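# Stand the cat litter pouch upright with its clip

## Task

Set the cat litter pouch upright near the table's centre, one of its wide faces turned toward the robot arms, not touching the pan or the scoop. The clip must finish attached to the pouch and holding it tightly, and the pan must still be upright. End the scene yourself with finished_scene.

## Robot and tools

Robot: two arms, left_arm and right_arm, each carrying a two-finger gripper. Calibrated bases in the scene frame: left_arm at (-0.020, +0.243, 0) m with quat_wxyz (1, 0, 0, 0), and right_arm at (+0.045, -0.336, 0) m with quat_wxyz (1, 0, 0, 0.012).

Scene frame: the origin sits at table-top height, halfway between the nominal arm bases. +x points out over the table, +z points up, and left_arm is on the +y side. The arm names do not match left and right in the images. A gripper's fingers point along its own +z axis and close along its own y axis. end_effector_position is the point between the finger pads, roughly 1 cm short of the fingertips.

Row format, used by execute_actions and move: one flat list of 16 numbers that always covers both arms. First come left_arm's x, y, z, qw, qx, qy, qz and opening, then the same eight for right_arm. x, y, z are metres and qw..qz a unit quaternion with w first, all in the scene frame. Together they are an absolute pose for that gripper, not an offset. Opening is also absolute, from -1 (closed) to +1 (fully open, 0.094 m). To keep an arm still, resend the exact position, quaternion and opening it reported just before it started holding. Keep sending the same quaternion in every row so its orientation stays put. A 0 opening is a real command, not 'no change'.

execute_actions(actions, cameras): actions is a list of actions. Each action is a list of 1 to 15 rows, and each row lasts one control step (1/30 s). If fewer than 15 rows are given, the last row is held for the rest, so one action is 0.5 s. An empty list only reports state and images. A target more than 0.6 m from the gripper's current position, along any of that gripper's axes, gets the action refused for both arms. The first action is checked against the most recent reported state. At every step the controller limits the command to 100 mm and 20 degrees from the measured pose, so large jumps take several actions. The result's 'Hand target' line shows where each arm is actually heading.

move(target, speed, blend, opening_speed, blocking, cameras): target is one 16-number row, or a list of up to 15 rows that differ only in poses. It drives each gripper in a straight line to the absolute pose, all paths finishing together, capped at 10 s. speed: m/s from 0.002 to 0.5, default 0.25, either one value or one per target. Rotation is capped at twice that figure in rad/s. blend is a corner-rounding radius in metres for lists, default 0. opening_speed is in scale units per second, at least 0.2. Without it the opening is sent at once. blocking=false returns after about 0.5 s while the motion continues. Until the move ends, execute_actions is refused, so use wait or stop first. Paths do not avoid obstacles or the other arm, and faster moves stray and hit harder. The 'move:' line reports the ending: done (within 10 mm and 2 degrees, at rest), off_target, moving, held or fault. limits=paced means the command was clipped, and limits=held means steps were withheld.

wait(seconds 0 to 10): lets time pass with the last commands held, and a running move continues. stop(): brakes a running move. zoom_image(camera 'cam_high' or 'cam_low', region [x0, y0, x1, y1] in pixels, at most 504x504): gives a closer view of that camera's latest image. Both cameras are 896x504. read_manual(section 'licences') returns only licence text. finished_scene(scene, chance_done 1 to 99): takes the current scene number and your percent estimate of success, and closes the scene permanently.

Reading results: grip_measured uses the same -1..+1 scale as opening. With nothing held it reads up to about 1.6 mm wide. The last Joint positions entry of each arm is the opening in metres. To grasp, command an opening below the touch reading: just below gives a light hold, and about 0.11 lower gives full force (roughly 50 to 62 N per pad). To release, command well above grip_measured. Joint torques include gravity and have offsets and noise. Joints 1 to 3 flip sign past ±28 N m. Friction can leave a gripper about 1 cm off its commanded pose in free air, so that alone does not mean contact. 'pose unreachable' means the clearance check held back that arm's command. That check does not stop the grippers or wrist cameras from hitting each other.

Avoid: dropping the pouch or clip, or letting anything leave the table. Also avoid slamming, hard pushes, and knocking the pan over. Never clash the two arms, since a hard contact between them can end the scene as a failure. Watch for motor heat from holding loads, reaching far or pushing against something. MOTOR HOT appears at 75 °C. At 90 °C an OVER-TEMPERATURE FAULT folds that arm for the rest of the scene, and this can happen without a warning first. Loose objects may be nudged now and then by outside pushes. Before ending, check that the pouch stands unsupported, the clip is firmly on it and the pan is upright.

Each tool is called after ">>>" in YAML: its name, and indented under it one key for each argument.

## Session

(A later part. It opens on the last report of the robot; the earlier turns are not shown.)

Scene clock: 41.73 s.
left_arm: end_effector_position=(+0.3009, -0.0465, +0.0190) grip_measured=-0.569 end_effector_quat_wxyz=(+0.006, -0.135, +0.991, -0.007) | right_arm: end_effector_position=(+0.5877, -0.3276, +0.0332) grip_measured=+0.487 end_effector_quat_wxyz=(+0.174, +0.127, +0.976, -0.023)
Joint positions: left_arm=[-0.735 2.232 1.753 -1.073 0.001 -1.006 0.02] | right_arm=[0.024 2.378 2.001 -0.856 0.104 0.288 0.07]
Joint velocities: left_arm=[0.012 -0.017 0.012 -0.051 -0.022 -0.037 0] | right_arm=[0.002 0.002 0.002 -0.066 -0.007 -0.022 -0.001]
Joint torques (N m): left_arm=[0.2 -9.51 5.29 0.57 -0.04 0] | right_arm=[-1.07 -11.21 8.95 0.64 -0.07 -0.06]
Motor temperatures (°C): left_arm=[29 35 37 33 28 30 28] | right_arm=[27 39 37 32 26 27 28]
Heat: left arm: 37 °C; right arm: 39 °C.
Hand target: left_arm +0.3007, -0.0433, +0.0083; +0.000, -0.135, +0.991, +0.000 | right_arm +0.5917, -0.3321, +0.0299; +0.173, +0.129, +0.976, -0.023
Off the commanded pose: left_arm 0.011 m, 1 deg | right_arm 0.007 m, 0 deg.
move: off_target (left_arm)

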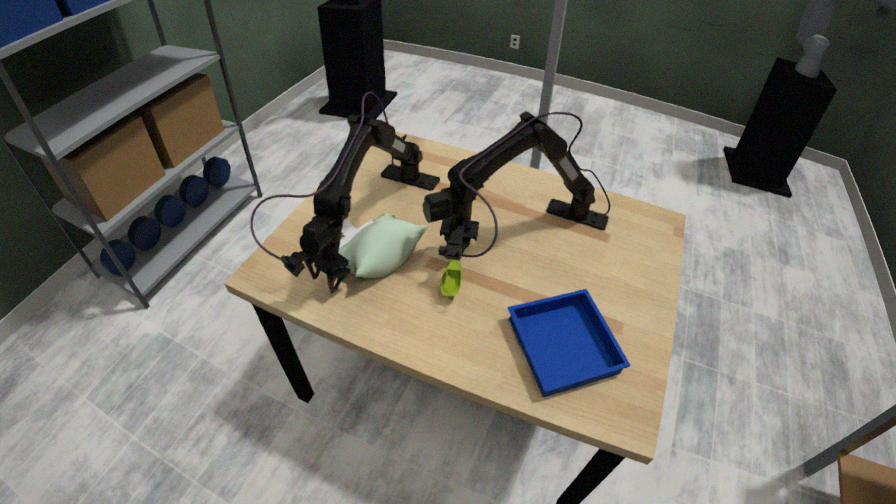

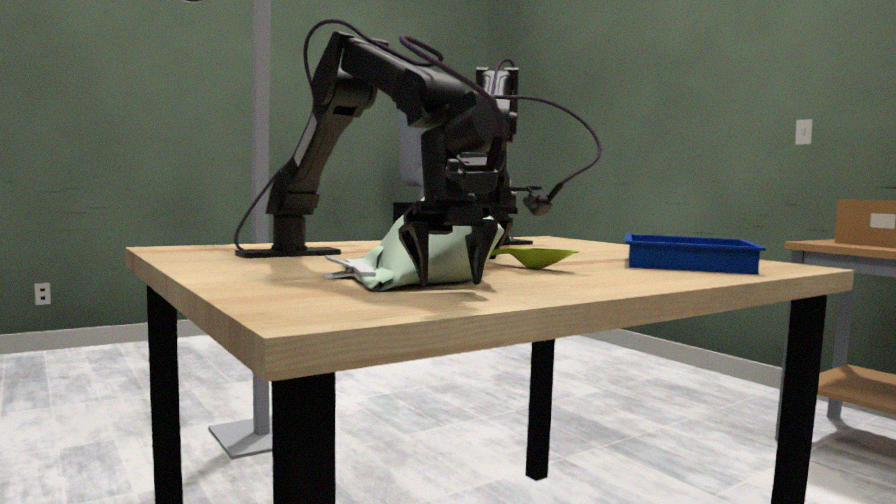

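>>> move:
  target:
    - [0.301, -0.0435, 0.12, 0, -0.1349, 0.9909, 0, -1, 0.592, -0.332, 0.03, 0.1721, 0.1285, 0.9763, -0.0227, 0.489]
    - [0.25, 0.20, 0.13, 0, -0.1349, 0.9909, 0, -1, 0.592, -0.332, 0.03, 0.1721, 0.1285, 0.9763, -0.0227, 0.489]
  speed: [0.12, 0.2]
  blend: [0.03, 0]

Scene clock: 45.93 s.
left_arm: end_effector_position=(+0.2524, +0.1981, +0.1283) grip_measured=-0.569 end_effector_quat_wxyz=(-0.015, -0.139, +0.990, -0.003) | right_arm: end_effector_position=(+0.5877, -0.3276, +0.0332) grip_measured=+0.487 end_effector_quat_wxyz=(+0.174, +0.127, +0.976, -0.023)
Joint positions: left_arm=[-0.157 1.61 1.347 -1.334 0.014 -0.435 0.02] | right_arm=[0.024 2.378 2.001 -0.856 0.104 0.288 0.07]
Joint velocities: left_arm=[-0.002 -0.007 -0.012 0.022 -0.007 -0.051 -0.001] | right_arm=[0.007 -0.002 -0.022 -0.037 -0.066 0.037 0]
Joint torques (N m): left_arm=[-0.01 -7.8 5.31 0.55 0.04 0.05] | right_arm=[-1.06 -11.14 8.77 0.64 0 -0.08]
Motor temperatures (°C): left_arm=[29 36 37 32 28 30 28] | right_arm=[27 39 38 31 26 27 28]
Heat: left arm: 37 °C; right arm: 39 °C.
Hand target: left_arm +0.2533, +0.1968, +0.1319; +0.000, -0.135, +0.991, -0.009 | right_arm +0.5918, -0.3321, +0.0300; +0.173, +0.129, +0.976, -0.023
Off the commanded pose: left_arm 0.003 m, 2 deg | right_arm 0.007 m, 0 deg.
move: done

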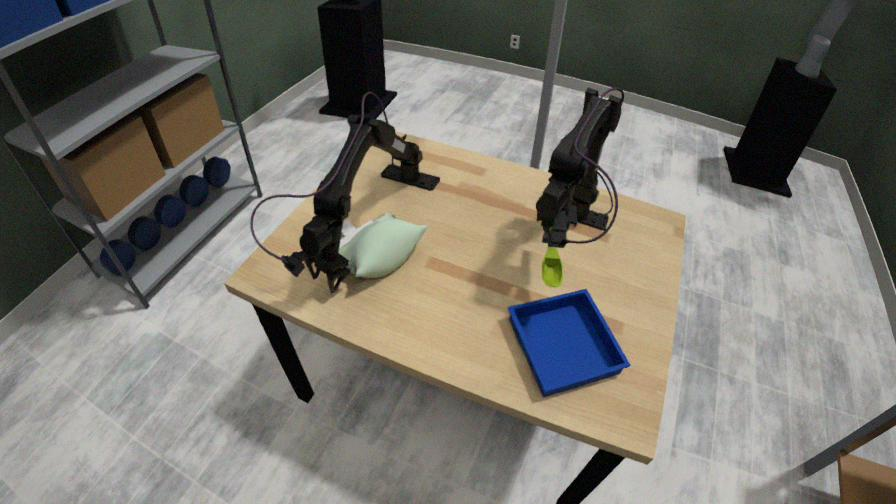

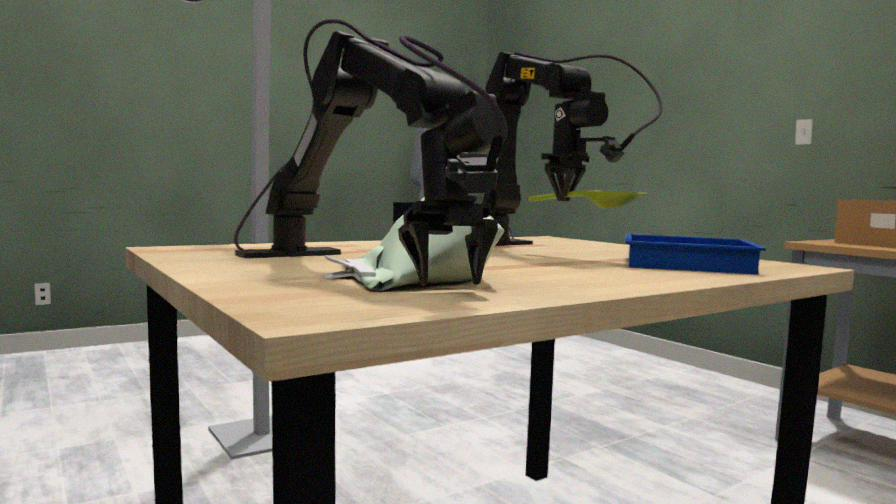

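>>> move:
  target: [0.11, 0.405, 0.125, 0, -0.1349, 0.9909, 0, -1, 0.529, -0.355, 0.028, 0.1344, 0.2563, 0.9565, -0.0360, 0.489]
  speed: 0.18

>>> zoom_image:
  camera: "cam_high"
  region: [260, 180, 460, 310]

Scene clock: 49.13 s.
left_arm: end_effector_position=(+0.1114, +0.4004, +0.1237) grip_measured=-0.569 end_effector_quat_wxyz=(+0.001, -0.135, +0.991, -0.011) | right_arm: end_effector_position=(+0.5407, -0.3503, +0.0242) grip_measured=+0.487 end_effector_quat_wxyz=(+0.146, +0.251, +0.956, -0.031)
Joint positions: left_arm=[0.887 1.329 1.077 -1.334 0.017 0.618 0.02] | right_arm=[-0.006 2.251 1.764 -0.818 0.137 0.513 0.07]
Joint velocities: left_arm=[-0.007 0.007 0.002 0.022 -0.066 0.037 0.001] | right_arm=[0.007 -0.012 0.017 -0.081 0.051 0.007 0]
Joint torques (N m): left_arm=[0.49 -2.74 7.15 0.47 0.18 0.11] | right_arm=[-0.47 -13.93 4.22 0.41 0.11 0.05]
Motor temperatures (°C): left_arm=[29 35 37 32 28 30 29] | right_arm=[27 40 37 31 26 27 28]
Heat: left arm: 37 °C; right arm: 40 °C.
Hand target: left_arm +0.1156, +0.4034, +0.1257; +0.011, -0.135, +0.991, -0.011 | right_arm +0.5293, -0.3541, +0.0273; +0.134, +0.257, +0.956, -0.036
Off the commanded pose: left_arm 0.005 m, 1 deg | right_arm 0.013 m, 2 deg.
move: off_target (right_arm)

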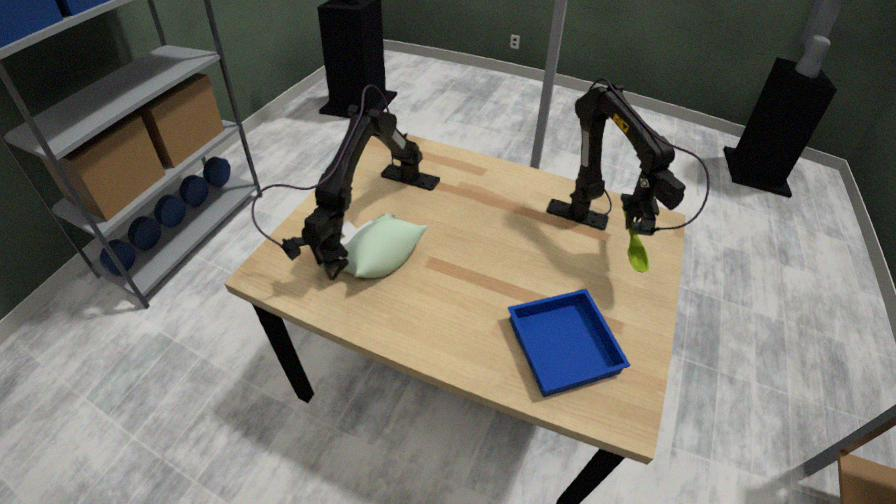

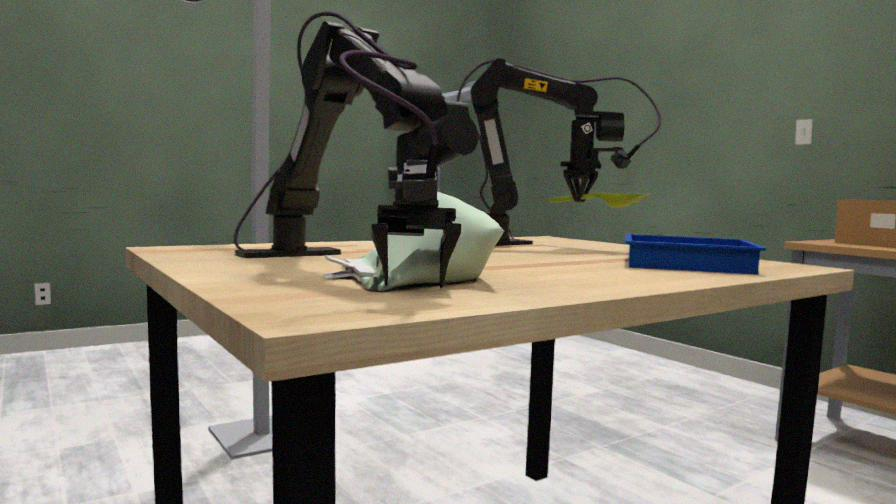

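Scaled by 2.520.

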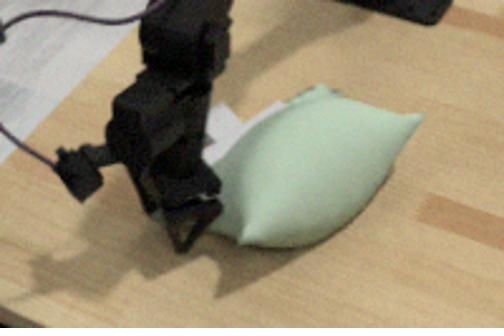

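>>> move:
  target: [0.11, 0.405, 0.026, 0, -0.1349, 0.9909, 0, -1, 0.473, -0.371, 0.030, 0.0966, 0.3806, 0.9188, -0.0400, 0.489]
  speed: 0.08

>>> zoom_image:
  camera: "cam_high"
  region: [260, 180, 460, 310]

>>> zoom_image:
  camera: "cam_low"
  region: [480, 120, 680, 270]

Scene clock: 51.67 s.
left_arm: end_effector_position=(+0.1096, +0.4026, +0.0289) grip_measured=-0.569 end_effector_quat_wxyz=(-0.001, -0.134, +0.991, -0.001) | right_arm: end_effector_position=(+0.4972, -0.3656, +0.0273) grip_measured=+0.487 end_effector_quat_wxyz=(+0.127, +0.378, +0.917, -0.025)
Joint positions: left_arm=[0.887 1.403 0.748 -0.919 0.001 0.618 0.02] | right_arm=[-0.037 2.122 1.578 -0.806 0.14 0.753 0.07]
Joint velocities: left_arm=[-0.007 -0.007 -0.007 0.051 0.037 0.022 0] | right_arm=[-0.022 0.002 0.002 -0.022 -0.066 0.081 0.001]
Joint torques (N m): left_arm=[0.39 -2.95 5.03 0.62 -0.01 0.08] | right_arm=[-0.84 -13.18 3.96 -0.11 0.17 -0.01]
Motor temperatures (°C): left_arm=[29 34 36 32 28 30 29] | right_arm=[27 41 37 31 26 27 28]
Heat: left arm: 36 °C; right arm: 41 °C.
Hand target: left_arm +0.1093, +0.4040, +0.0260; +0.000, -0.135, +0.991, +0.000 | right_arm +0.4742, -0.3699, +0.0295; +0.097, +0.381, +0.918, -0.040
Off the commanded pose: left_arm 0.004 m, 0 deg | right_arm 0.025 m, 4 deg.
move: off_target (right_arm)

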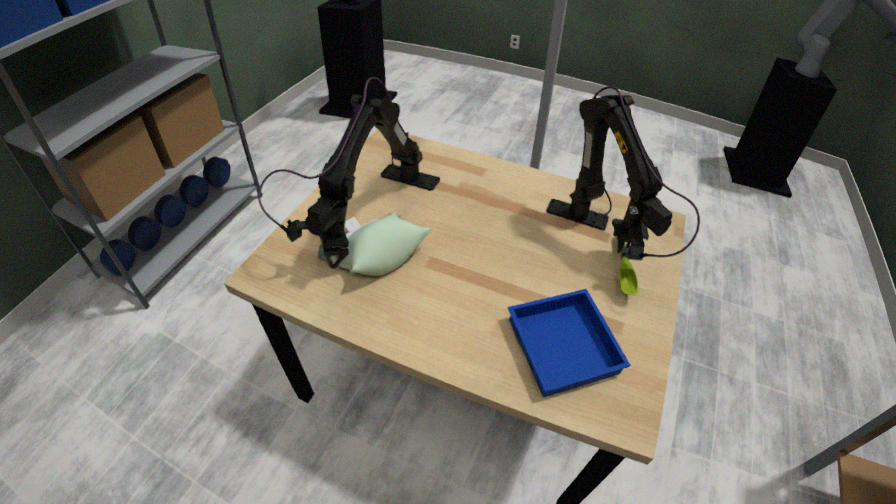

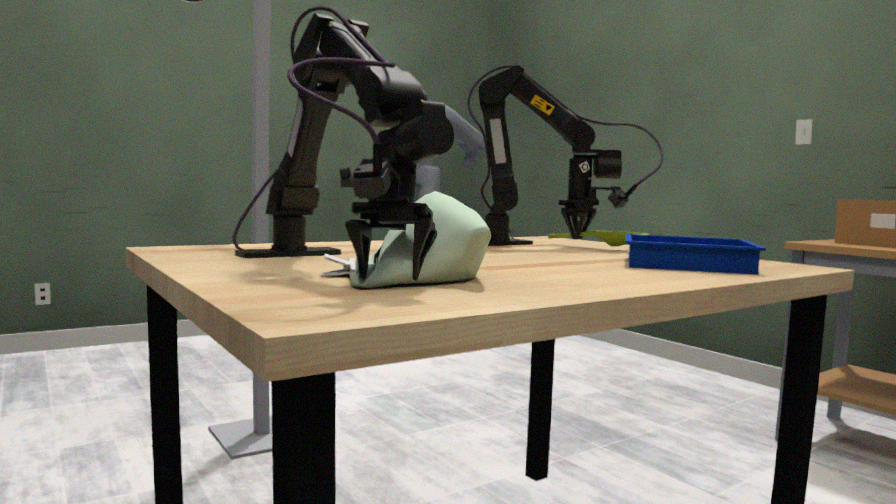

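Scaled by 2.520.

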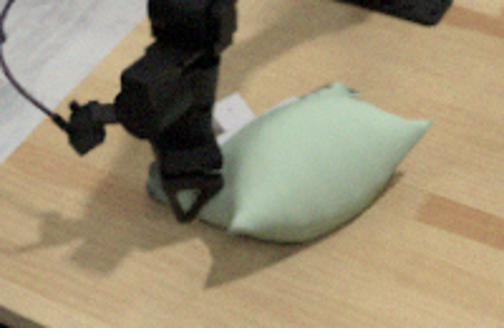

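Scaled by 2.520.

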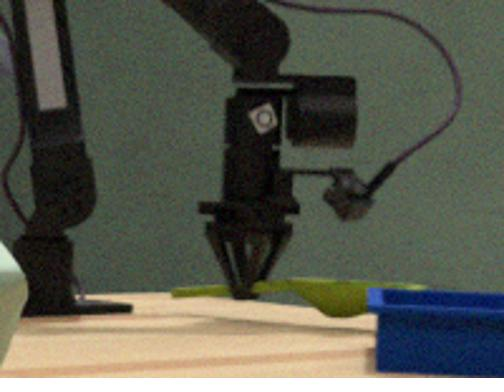

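>>> move:
  target: [0.109, 0.404, 0.016, 0, -0.1349, 0.9909, 0, -1, 0.430, -0.366, 0.032, 0.0975, 0.3564, 0.9284, -0.0374, 0.489]
  speed: 0.05

>>> zoom_image:
  camera: "cam_high"
  region: [260, 180, 460, 310]

>>> zoom_image:
  camera: "cam_low"
  region: [320, 120, 680, 310]

Scene clock: 54.07 s.
left_arm: end_effector_position=(+0.1097, +0.4028, +0.0194) grip_measured=-0.569 end_effector_quat_wxyz=(+0.000, -0.134, +0.991, -0.001) | right_arm: end_effector_position=(+0.4577, -0.3660, +0.0365) grip_measured=+0.487 end_effector_quat_wxyz=(+0.138, +0.369, +0.919, -0.023)
Joint positions: left_arm=[0.887 1.421 0.721 -0.873 0.001 0.618 0.02] | right_arm=[-0.039 1.949 1.353 -0.732 0.14 0.73 0.07]
Joint velocities: left_arm=[-0.002 -0.002 0.002 0.051 -0.051 -0.051 0] | right_arm=[0.002 0.002 0.007 0.051 0.022 -0.022 0]
Joint torques (N m): left_arm=[0.28 -3.17 4.89 0.59 0.03 0.11] | right_arm=[-0.02 -10.85 3.47 -0.06 0.05 -0.32]
Motor temperatures (°C): left_arm=[29 34 36 32 28 30 29] | right_arm=[27 42 36 30 26 27 28]
Heat: left arm: 36 °C; right arm: 42 °C.
Hand target: left_arm +0.1089, +0.4038, +0.0160; +0.000, -0.135, +0.991, +0.000 | right_arm +0.4315, -0.3651, +0.0320; +0.098, +0.357, +0.928, -0.037
Off the commanded pose: left_arm 0.004 m, 0 deg | right_arm 0.028 m, 5 deg.
move: off_target (right_arm)

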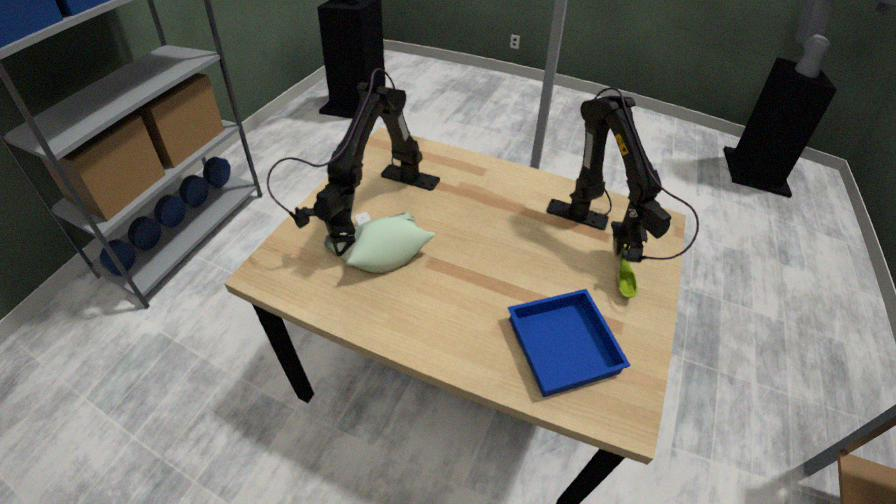

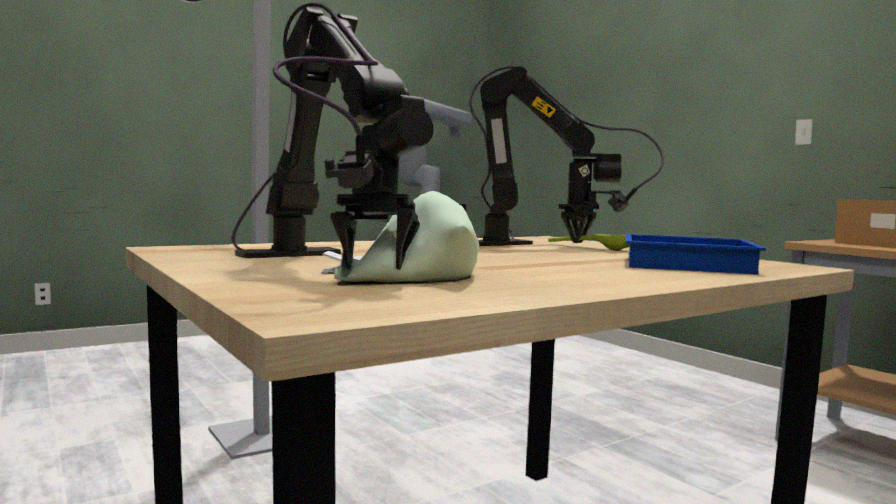

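Scaled by 2.520.

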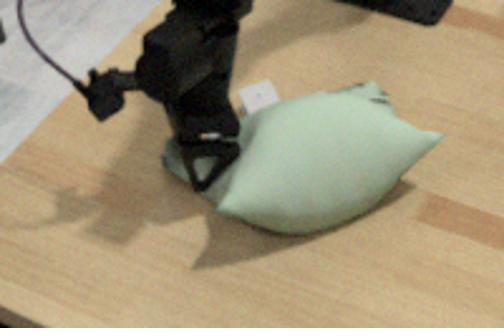

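Scaled by 1.400.

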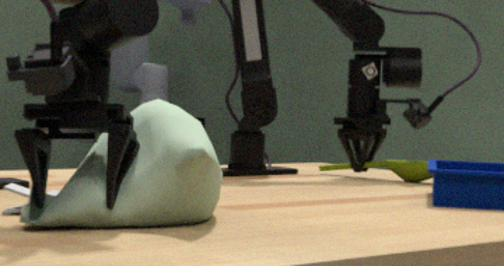

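>>> move:
  target: [0.109, 0.404, 0.016, 0, -0.1349, 0.9909, 0, -0.35, 0.392, -0.370, 0.024, 0.0773, 0.4600, 0.8836, -0.0402, 0.489]
  speed: 0.05
  opening_speed: 0.5

>>> zoom_image:
  camera: "cam_high"
  region: [260, 180, 460, 310]

>>> zoom_image:
  camera: "cam_low"
  region: [320, 120, 680, 310]

Scene clock: 62.07 s.
left_arm: end_effector_position=(+0.1102, +0.4036, +0.0194) grip_measured=-0.351 end_effector_quat_wxyz=(+0.001, -0.134, +0.991, +0.001) | right_arm: end_effector_position=(+0.4274, -0.3685, +0.0329) grip_measured=+0.487 end_effector_quat_wxyz=(+0.130, +0.462, +0.877, -0.016)
Joint positions: left_arm=[0.887 1.421 0.721 -0.869 0 0.618 0.03] | right_arm=[-0.045 1.866 1.229 -0.714 0.144 0.933 0.07]
Joint velocities: left_arm=[-0.007 -0.007 0.007 0.022 -0.007 -0.051 0] | right_arm=[-0.007 -0.002 -0.007 0.051 -0.095 0.037 0]
Joint torques (N m): left_arm=[0.39 -2.78 5.03 0.57 -0.04 0.06] | right_arm=[-0.73 -9.44 3.06 -0.27 0.02 -0.08]
Motor temperatures (°C): left_arm=[29 32 36 31 28 30 29] | right_arm=[27 41 35 30 26 27 28]
Heat: left arm: 36 °C; right arm: 41 °C.
Hand target: left_arm +0.1090, +0.4039, +0.0161; +0.000, -0.135, +0.991, +0.000 | right_arm +0.3939, -0.3691, +0.0241; +0.078, +0.461, +0.883, -0.040
Off the commanded pose: left_arm 0.004 m, 0 deg | right_arm 0.037 m, 7 deg.
move: off_target (right_arm)

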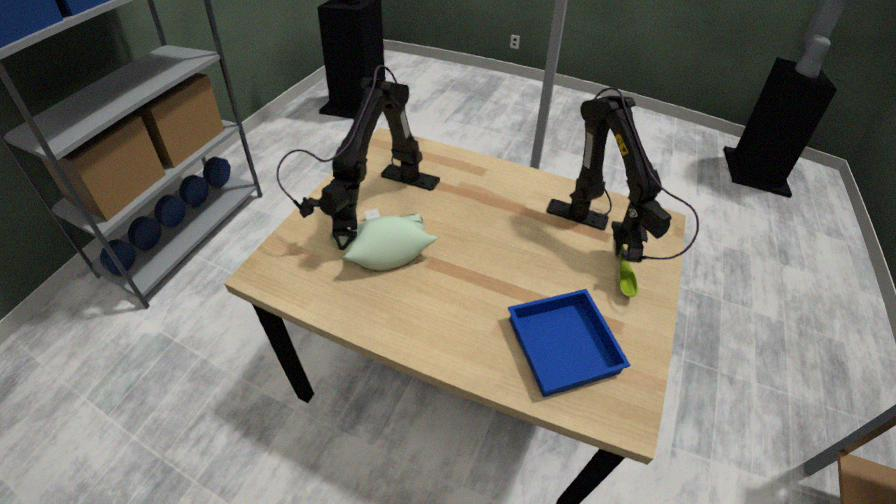

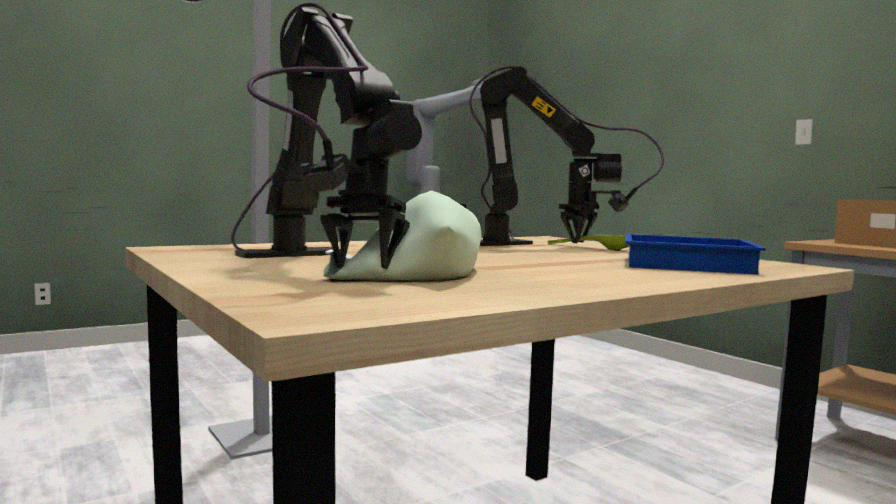

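Scaled by 2.520.

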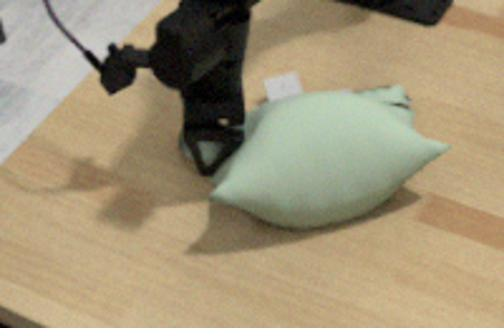

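Scaled by 1.400.

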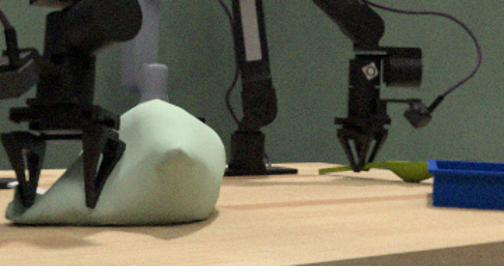

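>>> move:
  target: [0.109, 0.404, 0.13, 0, -0.1349, 0.9909, 0, 0.2, 0.345, -0.357, 0.024, 0.0589, 0.5360, 0.8414, -0.0375, 0.489]
  speed: 0.1
  opening_speed: 1.0

>>> zoom_image:
  camera: "cam_high"
  region: [260, 180, 460, 310]

>>> zoom_image:
  camera: "cam_low"
  region: [320, 120, 680, 310]

Scene clock: 64.33 s.
left_arm: end_effector_position=(+0.1093, +0.4024, +0.1213) grip_measured=+0.199 end_effector_quat_wxyz=(-0.009, -0.134, +0.991, -0.009) | right_arm: end_effector_position=(+0.3820, -0.3656, +0.0314) grip_measured=+0.487 end_effector_quat_wxyz=(+0.114, +0.550, +0.828, -0.012)
Joint positions: left_arm=[0.887 1.342 1.077 -1.333 0 0.618 0.056] | right_arm=[-0.04 1.739 1.07 -0.722 0.143 1.144 0.07]
Joint velocities: left_arm=[0.002 -0.007 -0.012 -0.022 -0.037 0.007 0] | right_arm=[-0.007 0.017 -0.027 -0.007 0.007 0.051 0.001]
Joint torques (N m): left_arm=[0.66 -4.81 8.09 0.25 0 0.03] | right_arm=[1.73 -8.23 3.23 -0.46 -0.16 -0.11]
Motor temperatures (°C): left_arm=[29 32 36 31 28 30 29] | right_arm=[27 41 35 29 26 27 28]
Heat: left arm: 36 °C; right arm: 41 °C.
Hand target: left_arm +0.1099, +0.4050, +0.1299; +0.000, -0.135, +0.991, +0.000 | right_arm +0.3474, -0.3569, +0.0238; +0.059, +0.537, +0.840, -0.038
Off the commanded pose: left_arm 0.009 m, 2 deg | right_arm 0.039 m, 7 deg.
move: off_target (right_arm)

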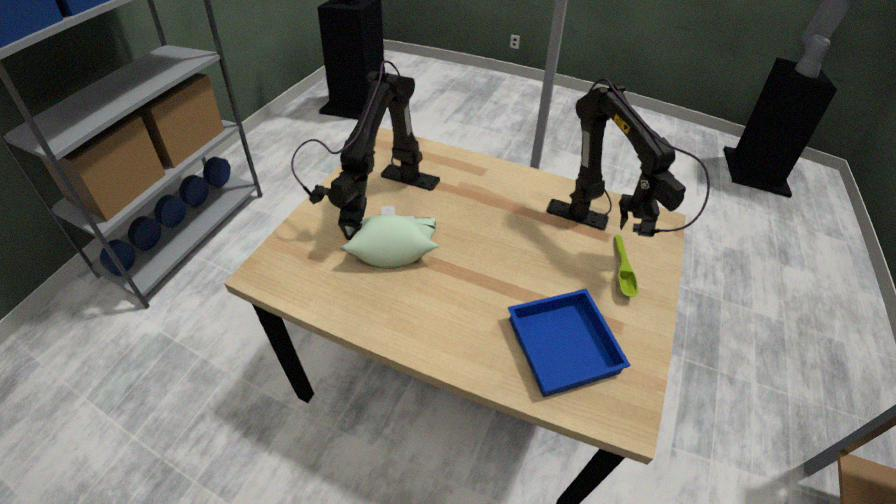

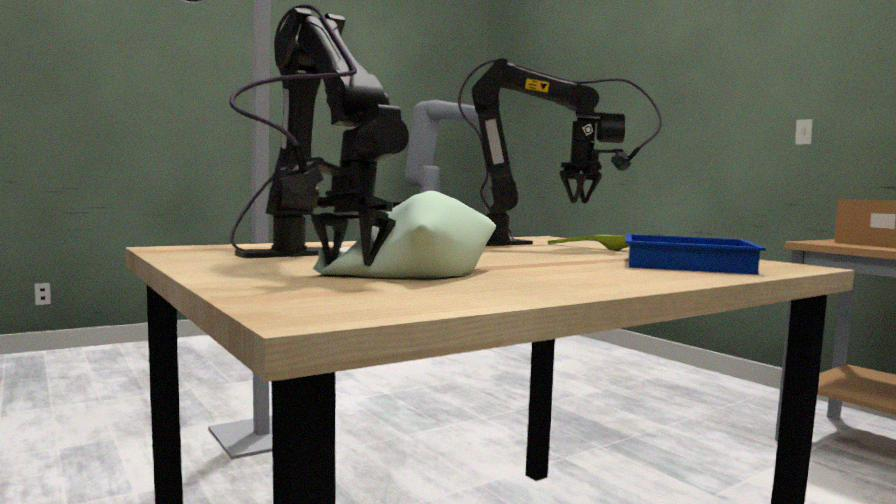

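Scaled by 2.520.

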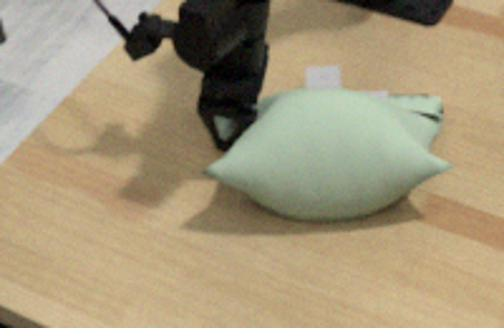

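Scaled by 1.400.

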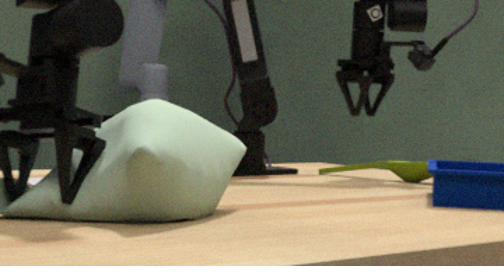

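>>> move:
  target: [0.15, 0.36, 0.20, 0, -0.1349, 0.9909, 0, 0.064, 0.307, -0.329, 0.022, 0.0395, 0.6552, 0.7536, -0.0343, 0.489]
  speed: 0.09

>>> zoom_image:
  camera: "cam_high"
  region: [260, 180, 460, 310]

>>> zoom_image:
  camera: "cam_low"
  region: [260, 120, 620, 310]

Scene clock: 67.83 s.
left_arm: end_effector_position=(+0.1485, +0.3604, +0.1898) grip_measured=+0.065 end_effector_quat_wxyz=(+0.002, -0.134, +0.991, +0.002) | right_arm: end_effector_position=(+0.3415, -0.3426, +0.0296) grip_measured=+0.487 end_effector_quat_wxyz=(+0.096, +0.669, +0.737, -0.015)
Joint positions: left_arm=[0.604 1.342 1.352 -1.576 -0.002 0.336 0.05] | right_arm=[0.046 1.646 0.965 -0.777 0.16 1.535 0.07]
Joint velocities: left_arm=[-0.007 -0.022 0.012 -0.066 0.081 0.007 0.001] | right_arm=[-0.002 -0.002 0.012 -0.007 -0.022 0.022 0]
Joint torques (N m): left_arm=[-0.27 -4.6 8.17 0.34 -0.11 -0.05] | right_arm=[1.95 -6.99 3.17 -0.42 -0.58 -0.17]
Motor temperatures (°C): left_arm=[29 32 37 31 28 30 29] | right_arm=[27 41 34 29 26 27 28]
Heat: left arm: 37 °C; right arm: 41 °C.
Hand target: left_arm +0.1490, +0.3605, +0.1988; +0.015, -0.134, +0.991, +0.011 | right_arm +0.3091, -0.3292, +0.0220; +0.039, +0.657, +0.752, -0.035
Off the commanded pose: left_arm 0.010 m, 0 deg | right_arm 0.038 m, 7 deg.
joint sent to its limit (left arm) — joint 4 (wrist pitch), lower limit. The joint targets still meet the commanded pose.
move: off_target (right_arm)

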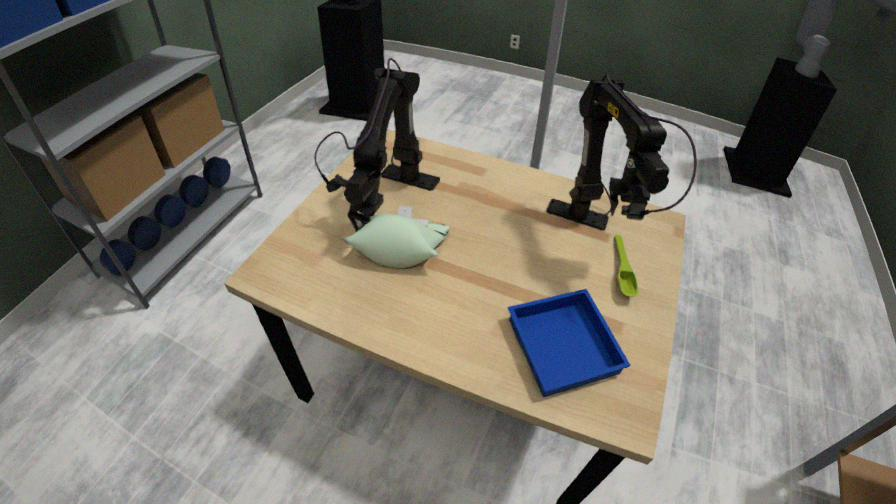

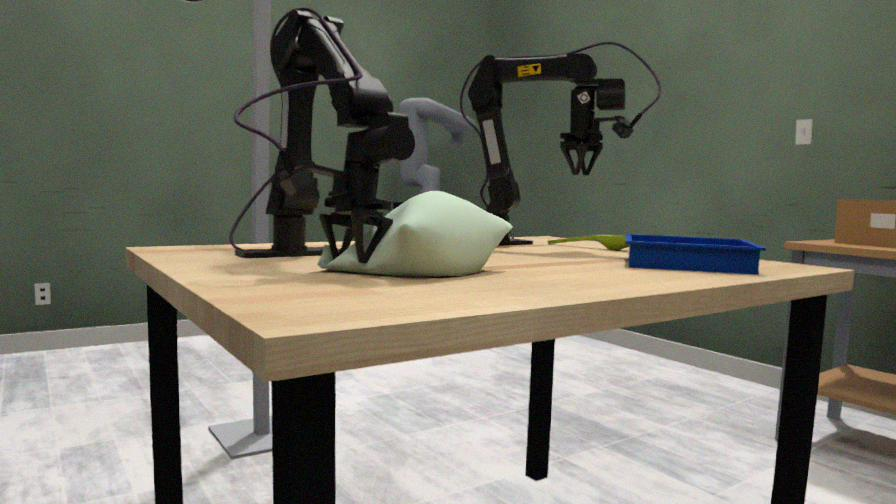

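Scaled by 2.520.

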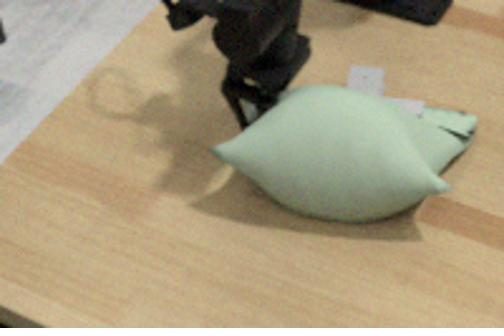

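Scaled by 1.400.

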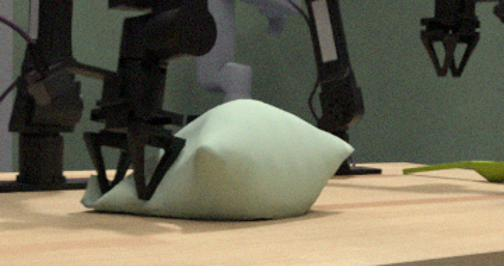

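>>> move:
  target:
    - [0.15, 0.36, 0.19, 0, -0.1349, 0.9909, 0, 0.064, 0.387, -0.357, 0.026, 0.0267, 0.6424, 0.7656, -0.0224, 0.489]
    - [0.15, 0.36, 0.19, 0, -0.1349, 0.9909, 0, 0.064, 0.382, -0.255, 0.022, 0.0133, 0.6427, 0.7659, -0.0111, 0.489]
  speed: 0.06

>>> zoom_image:
  camera: "cam_high"
  region: [260, 180, 460, 310]

>>> zoom_image:
  camera: "cam_low"
  region: [260, 120, 620, 310]

Scene clock: 72.20 s.
left_arm: end_effector_position=(+0.1485, +0.3603, +0.1898) grip_measured=+0.065 end_effector_quat_wxyz=(+0.002, -0.135, +0.991, +0.002) | right_arm: end_effector_position=(+0.3860, -0.2819, +0.0280) grip_measured=+0.487 end_effector_quat_wxyz=(+0.051, +0.654, +0.754, -0.030)
Joint positions: left_arm=[0.604 1.342 1.352 -1.576 -0.002 0.335 0.05] | right_arm=[0.191 1.907 1.291 -0.942 0.118 1.643 0.07]
Joint velocities: left_arm=[0.002 0.012 -0.007 -0.007 -0.066 -0.051 -0.001] | right_arm=[0.002 0.012 -0.017 0.007 -0.007 0.081 0]
Joint torques (N m): left_arm=[-0.39 -2.44 6.71 0.42 -0.02 -0.05] | right_arm=[3.03 -6.49 7.06 0.05 -0.92 -0.02]
Motor temperatures (°C): left_arm=[29 32 37 31 28 30 29] | right_arm=[27 40 35 29 26 27 28]
Heat: left arm: 37 °C; right arm: 40 °C.
Hand target: left_arm +0.1500, +0.3600, +0.1900; +0.000, -0.135, +0.991, +0.000 | right_arm +0.3817, -0.2558, +0.0224; +0.012, +0.644, +0.765, -0.012
Off the commanded pose: left_arm 0.002 m, 0 deg | right_arm 0.028 m, 5 deg.
move: off_target (right_arm)

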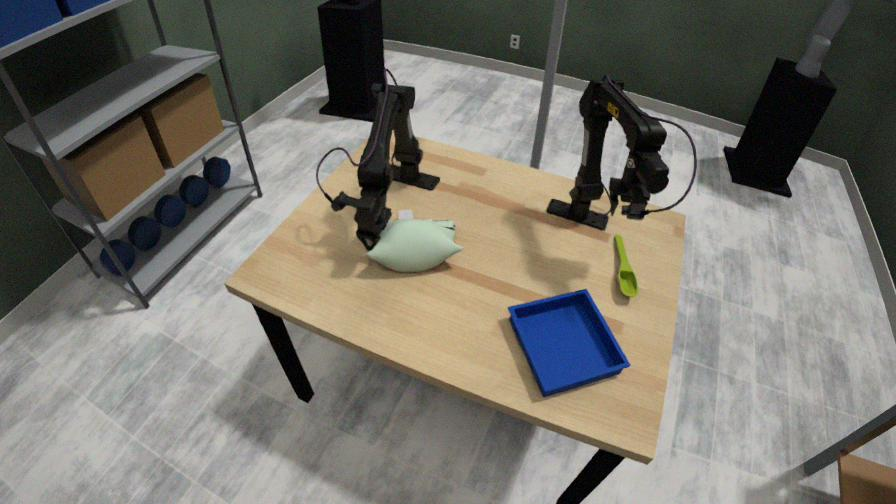

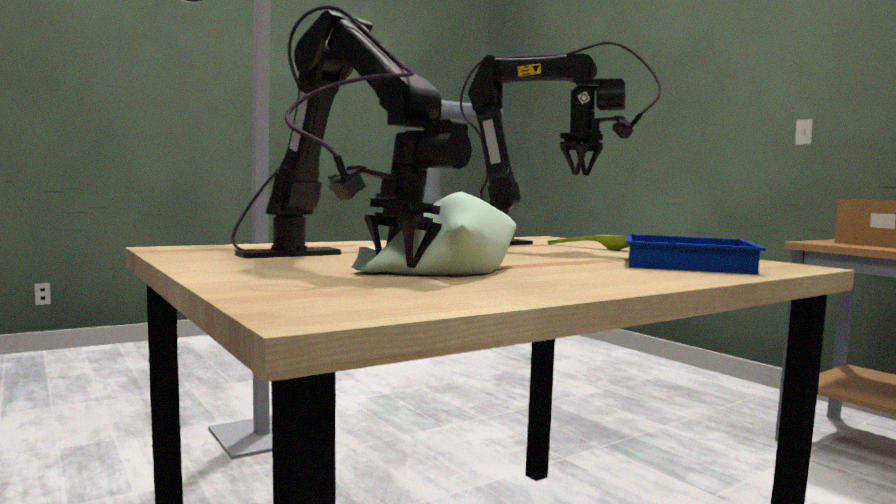

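Scaled by 2.520.

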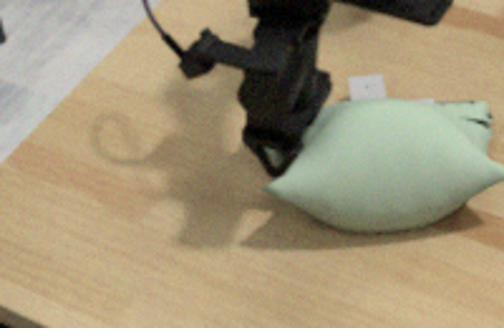

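Scaled by 1.400.

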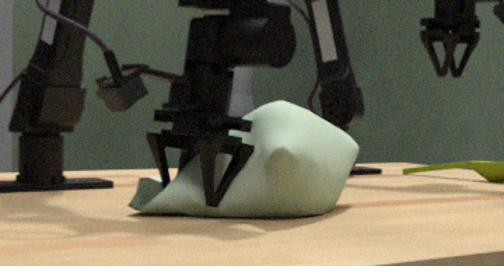

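>>> move:
  target: [0.15, 0.36, 0.19, 0, -0.1349, 0.9909, 0, 0.064, 0.343, -0.206, 0.022, 0, 0.6561, 0.7547, 0, 0.489]
  speed: 0.06

>>> zoom_image:
  camera: "cam_high"
  region: [300, 180, 500, 310]

>>> zoom_image:
  camera: "cam_low"
  region: [260, 120, 620, 310]

Scene clock: 75.00 s.
left_arm: end_effector_position=(+0.1485, +0.3603, +0.1898) grip_measured=+0.065 end_effector_quat_wxyz=(+0.002, -0.135, +0.991, +0.002) | right_arm: end_effector_position=(+0.3625, -0.2316, +0.0271) grip_measured=+0.487 end_effector_quat_wxyz=(+0.049, +0.672, +0.739, -0.019)
Joint positions: left_arm=[0.604 1.342 1.352 -1.576 -0.002 0.335 0.05] | right_arm=[0.346 1.872 1.24 -0.929 0.104 1.844 0.07]
Joint velocities: left_arm=[-0.012 -0.007 0.012 -0.022 0.007 -0.022 0.001] | right_arm=[0.007 0.022 -0.017 0.037 0.007 0.022 -0.001]
Joint torques (N m): left_arm=[-0.28 -2.56 6.52 0.41 0 -0.07] | right_arm=[3.3 -8.99 3.33 0.14 -1.16 -0.08]
Motor temperatures (°C): left_arm=[29 32 37 31 28 30 29] | right_arm=[27 40 35 29 26 27 28]
Heat: left arm: 37 °C; right arm: 40 °C.
Hand target: left_arm +0.1500, +0.3600, +0.1900; +0.000, -0.135, +0.991, +0.000 | right_arm +0.3435, -0.2063, +0.0232; -0.001, +0.656, +0.754, -0.003
Off the commanded pose: left_arm 0.002 m, 0 deg | right_arm 0.033 m, 7 deg.
move: off_target (right_arm)

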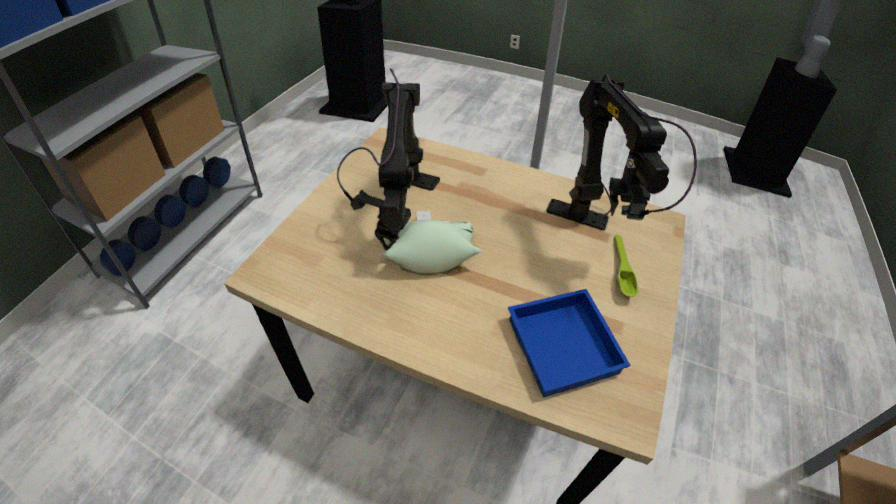

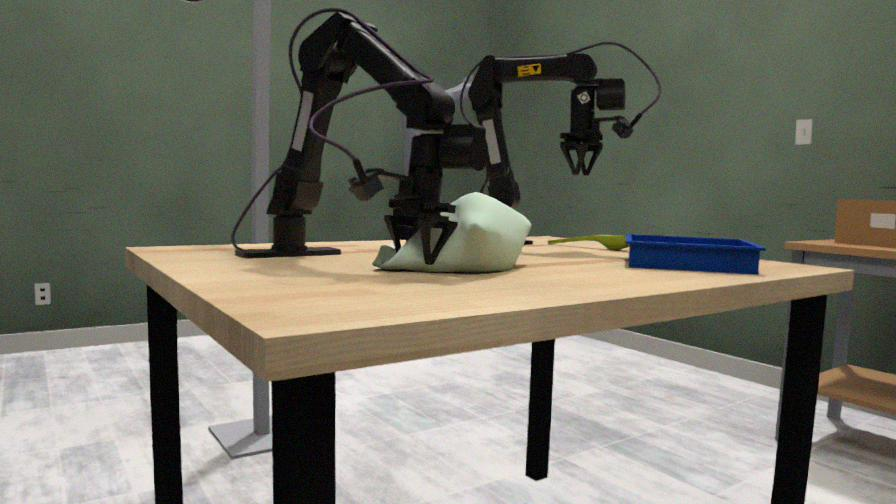

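Scaled by 2.520.

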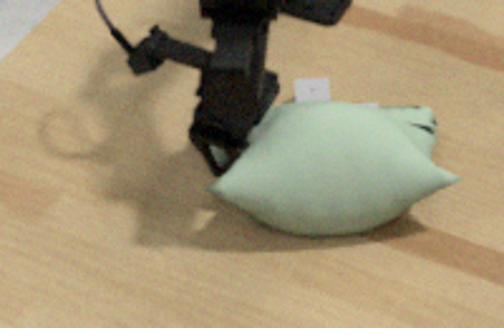

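Scaled by 1.400.

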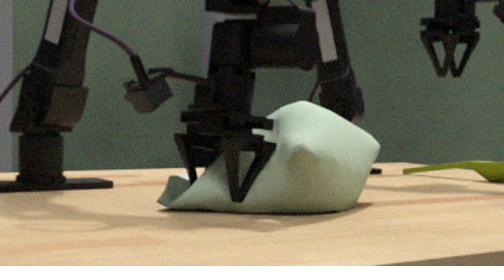

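>>> move:
  target: [0.15, 0.36, 0.19, 0, -0.1349, 0.9909, 0, 0.064, 0.352, -0.145, 0.022, 0, 0.6561, 0.7547, 0, 0.489]
  speed: 0.06

>>> zoom_image:
  camera: "cam_high"
  region: [320, 180, 520, 310]

>>> zoom_image:
  camera: "cam_low"
  region: [260, 120, 620, 310]

Scene clock: 78.07 s.
left_arm: end_effector_position=(+0.1485, +0.3603, +0.1898) grip_measured=+0.065 end_effector_quat_wxyz=(+0.002, -0.135, +0.991, +0.002) | right_arm: end_effector_position=(+0.3561, -0.1768, +0.0292) grip_measured=+0.487 end_effector_quat_wxyz=(+0.042, +0.667, +0.743, -0.026)
Joint positions: left_arm=[0.604 1.342 1.352 -1.576 -0.002 0.334 0.05] | right_arm=[0.494 1.952 1.36 -1.002 0.096 1.982 0.07]
Joint velocities: left_arm=[0.012 -0.022 -0.002 -0.037 0.037 -0.066 0] | right_arm=[-0.007 0.007 0.012 -0.051 -0.066 -0.051 -0.001]
Joint torques (N m): left_arm=[-0.27 -2.48 6.68 0.38 -0.02 -0.04] | right_arm=[3.03 -6.6 7.45 0.34 -1.09 -0.04]
Motor temperatures (°C): left_arm=[29 31 37 31 28 30 29] | right_arm=[27 40 35 29 27 27 28]
Heat: left arm: 37 °C; right arm: 40 °C.
Hand target: left_arm +0.1500, +0.3600, +0.1900; +0.000, -0.135, +0.991, +0.000 | right_arm +0.3513, -0.1457, +0.0238; -0.001, +0.656, +0.755, -0.002
Off the commanded pose: left_arm 0.002 m, 0 deg | right_arm 0.033 m, 6 deg.
move: off_target (right_arm)

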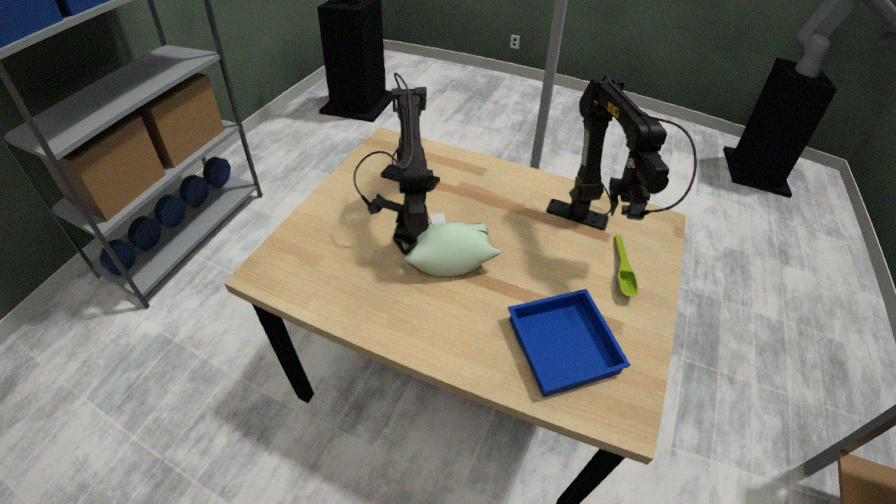

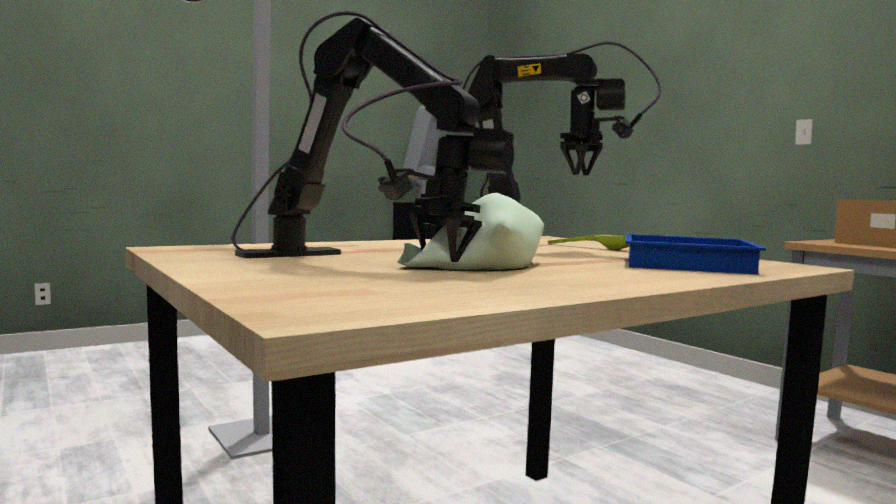

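Scaled by 2.520.

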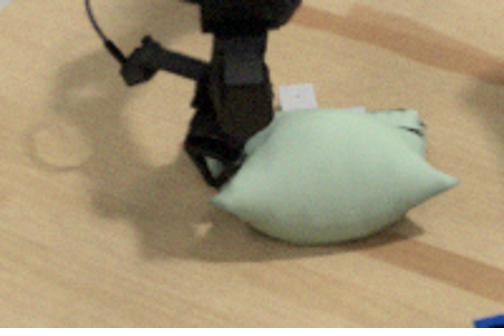

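Scaled by 1.400.

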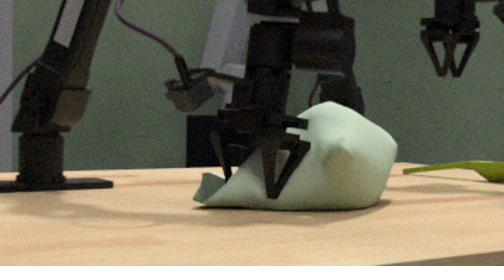

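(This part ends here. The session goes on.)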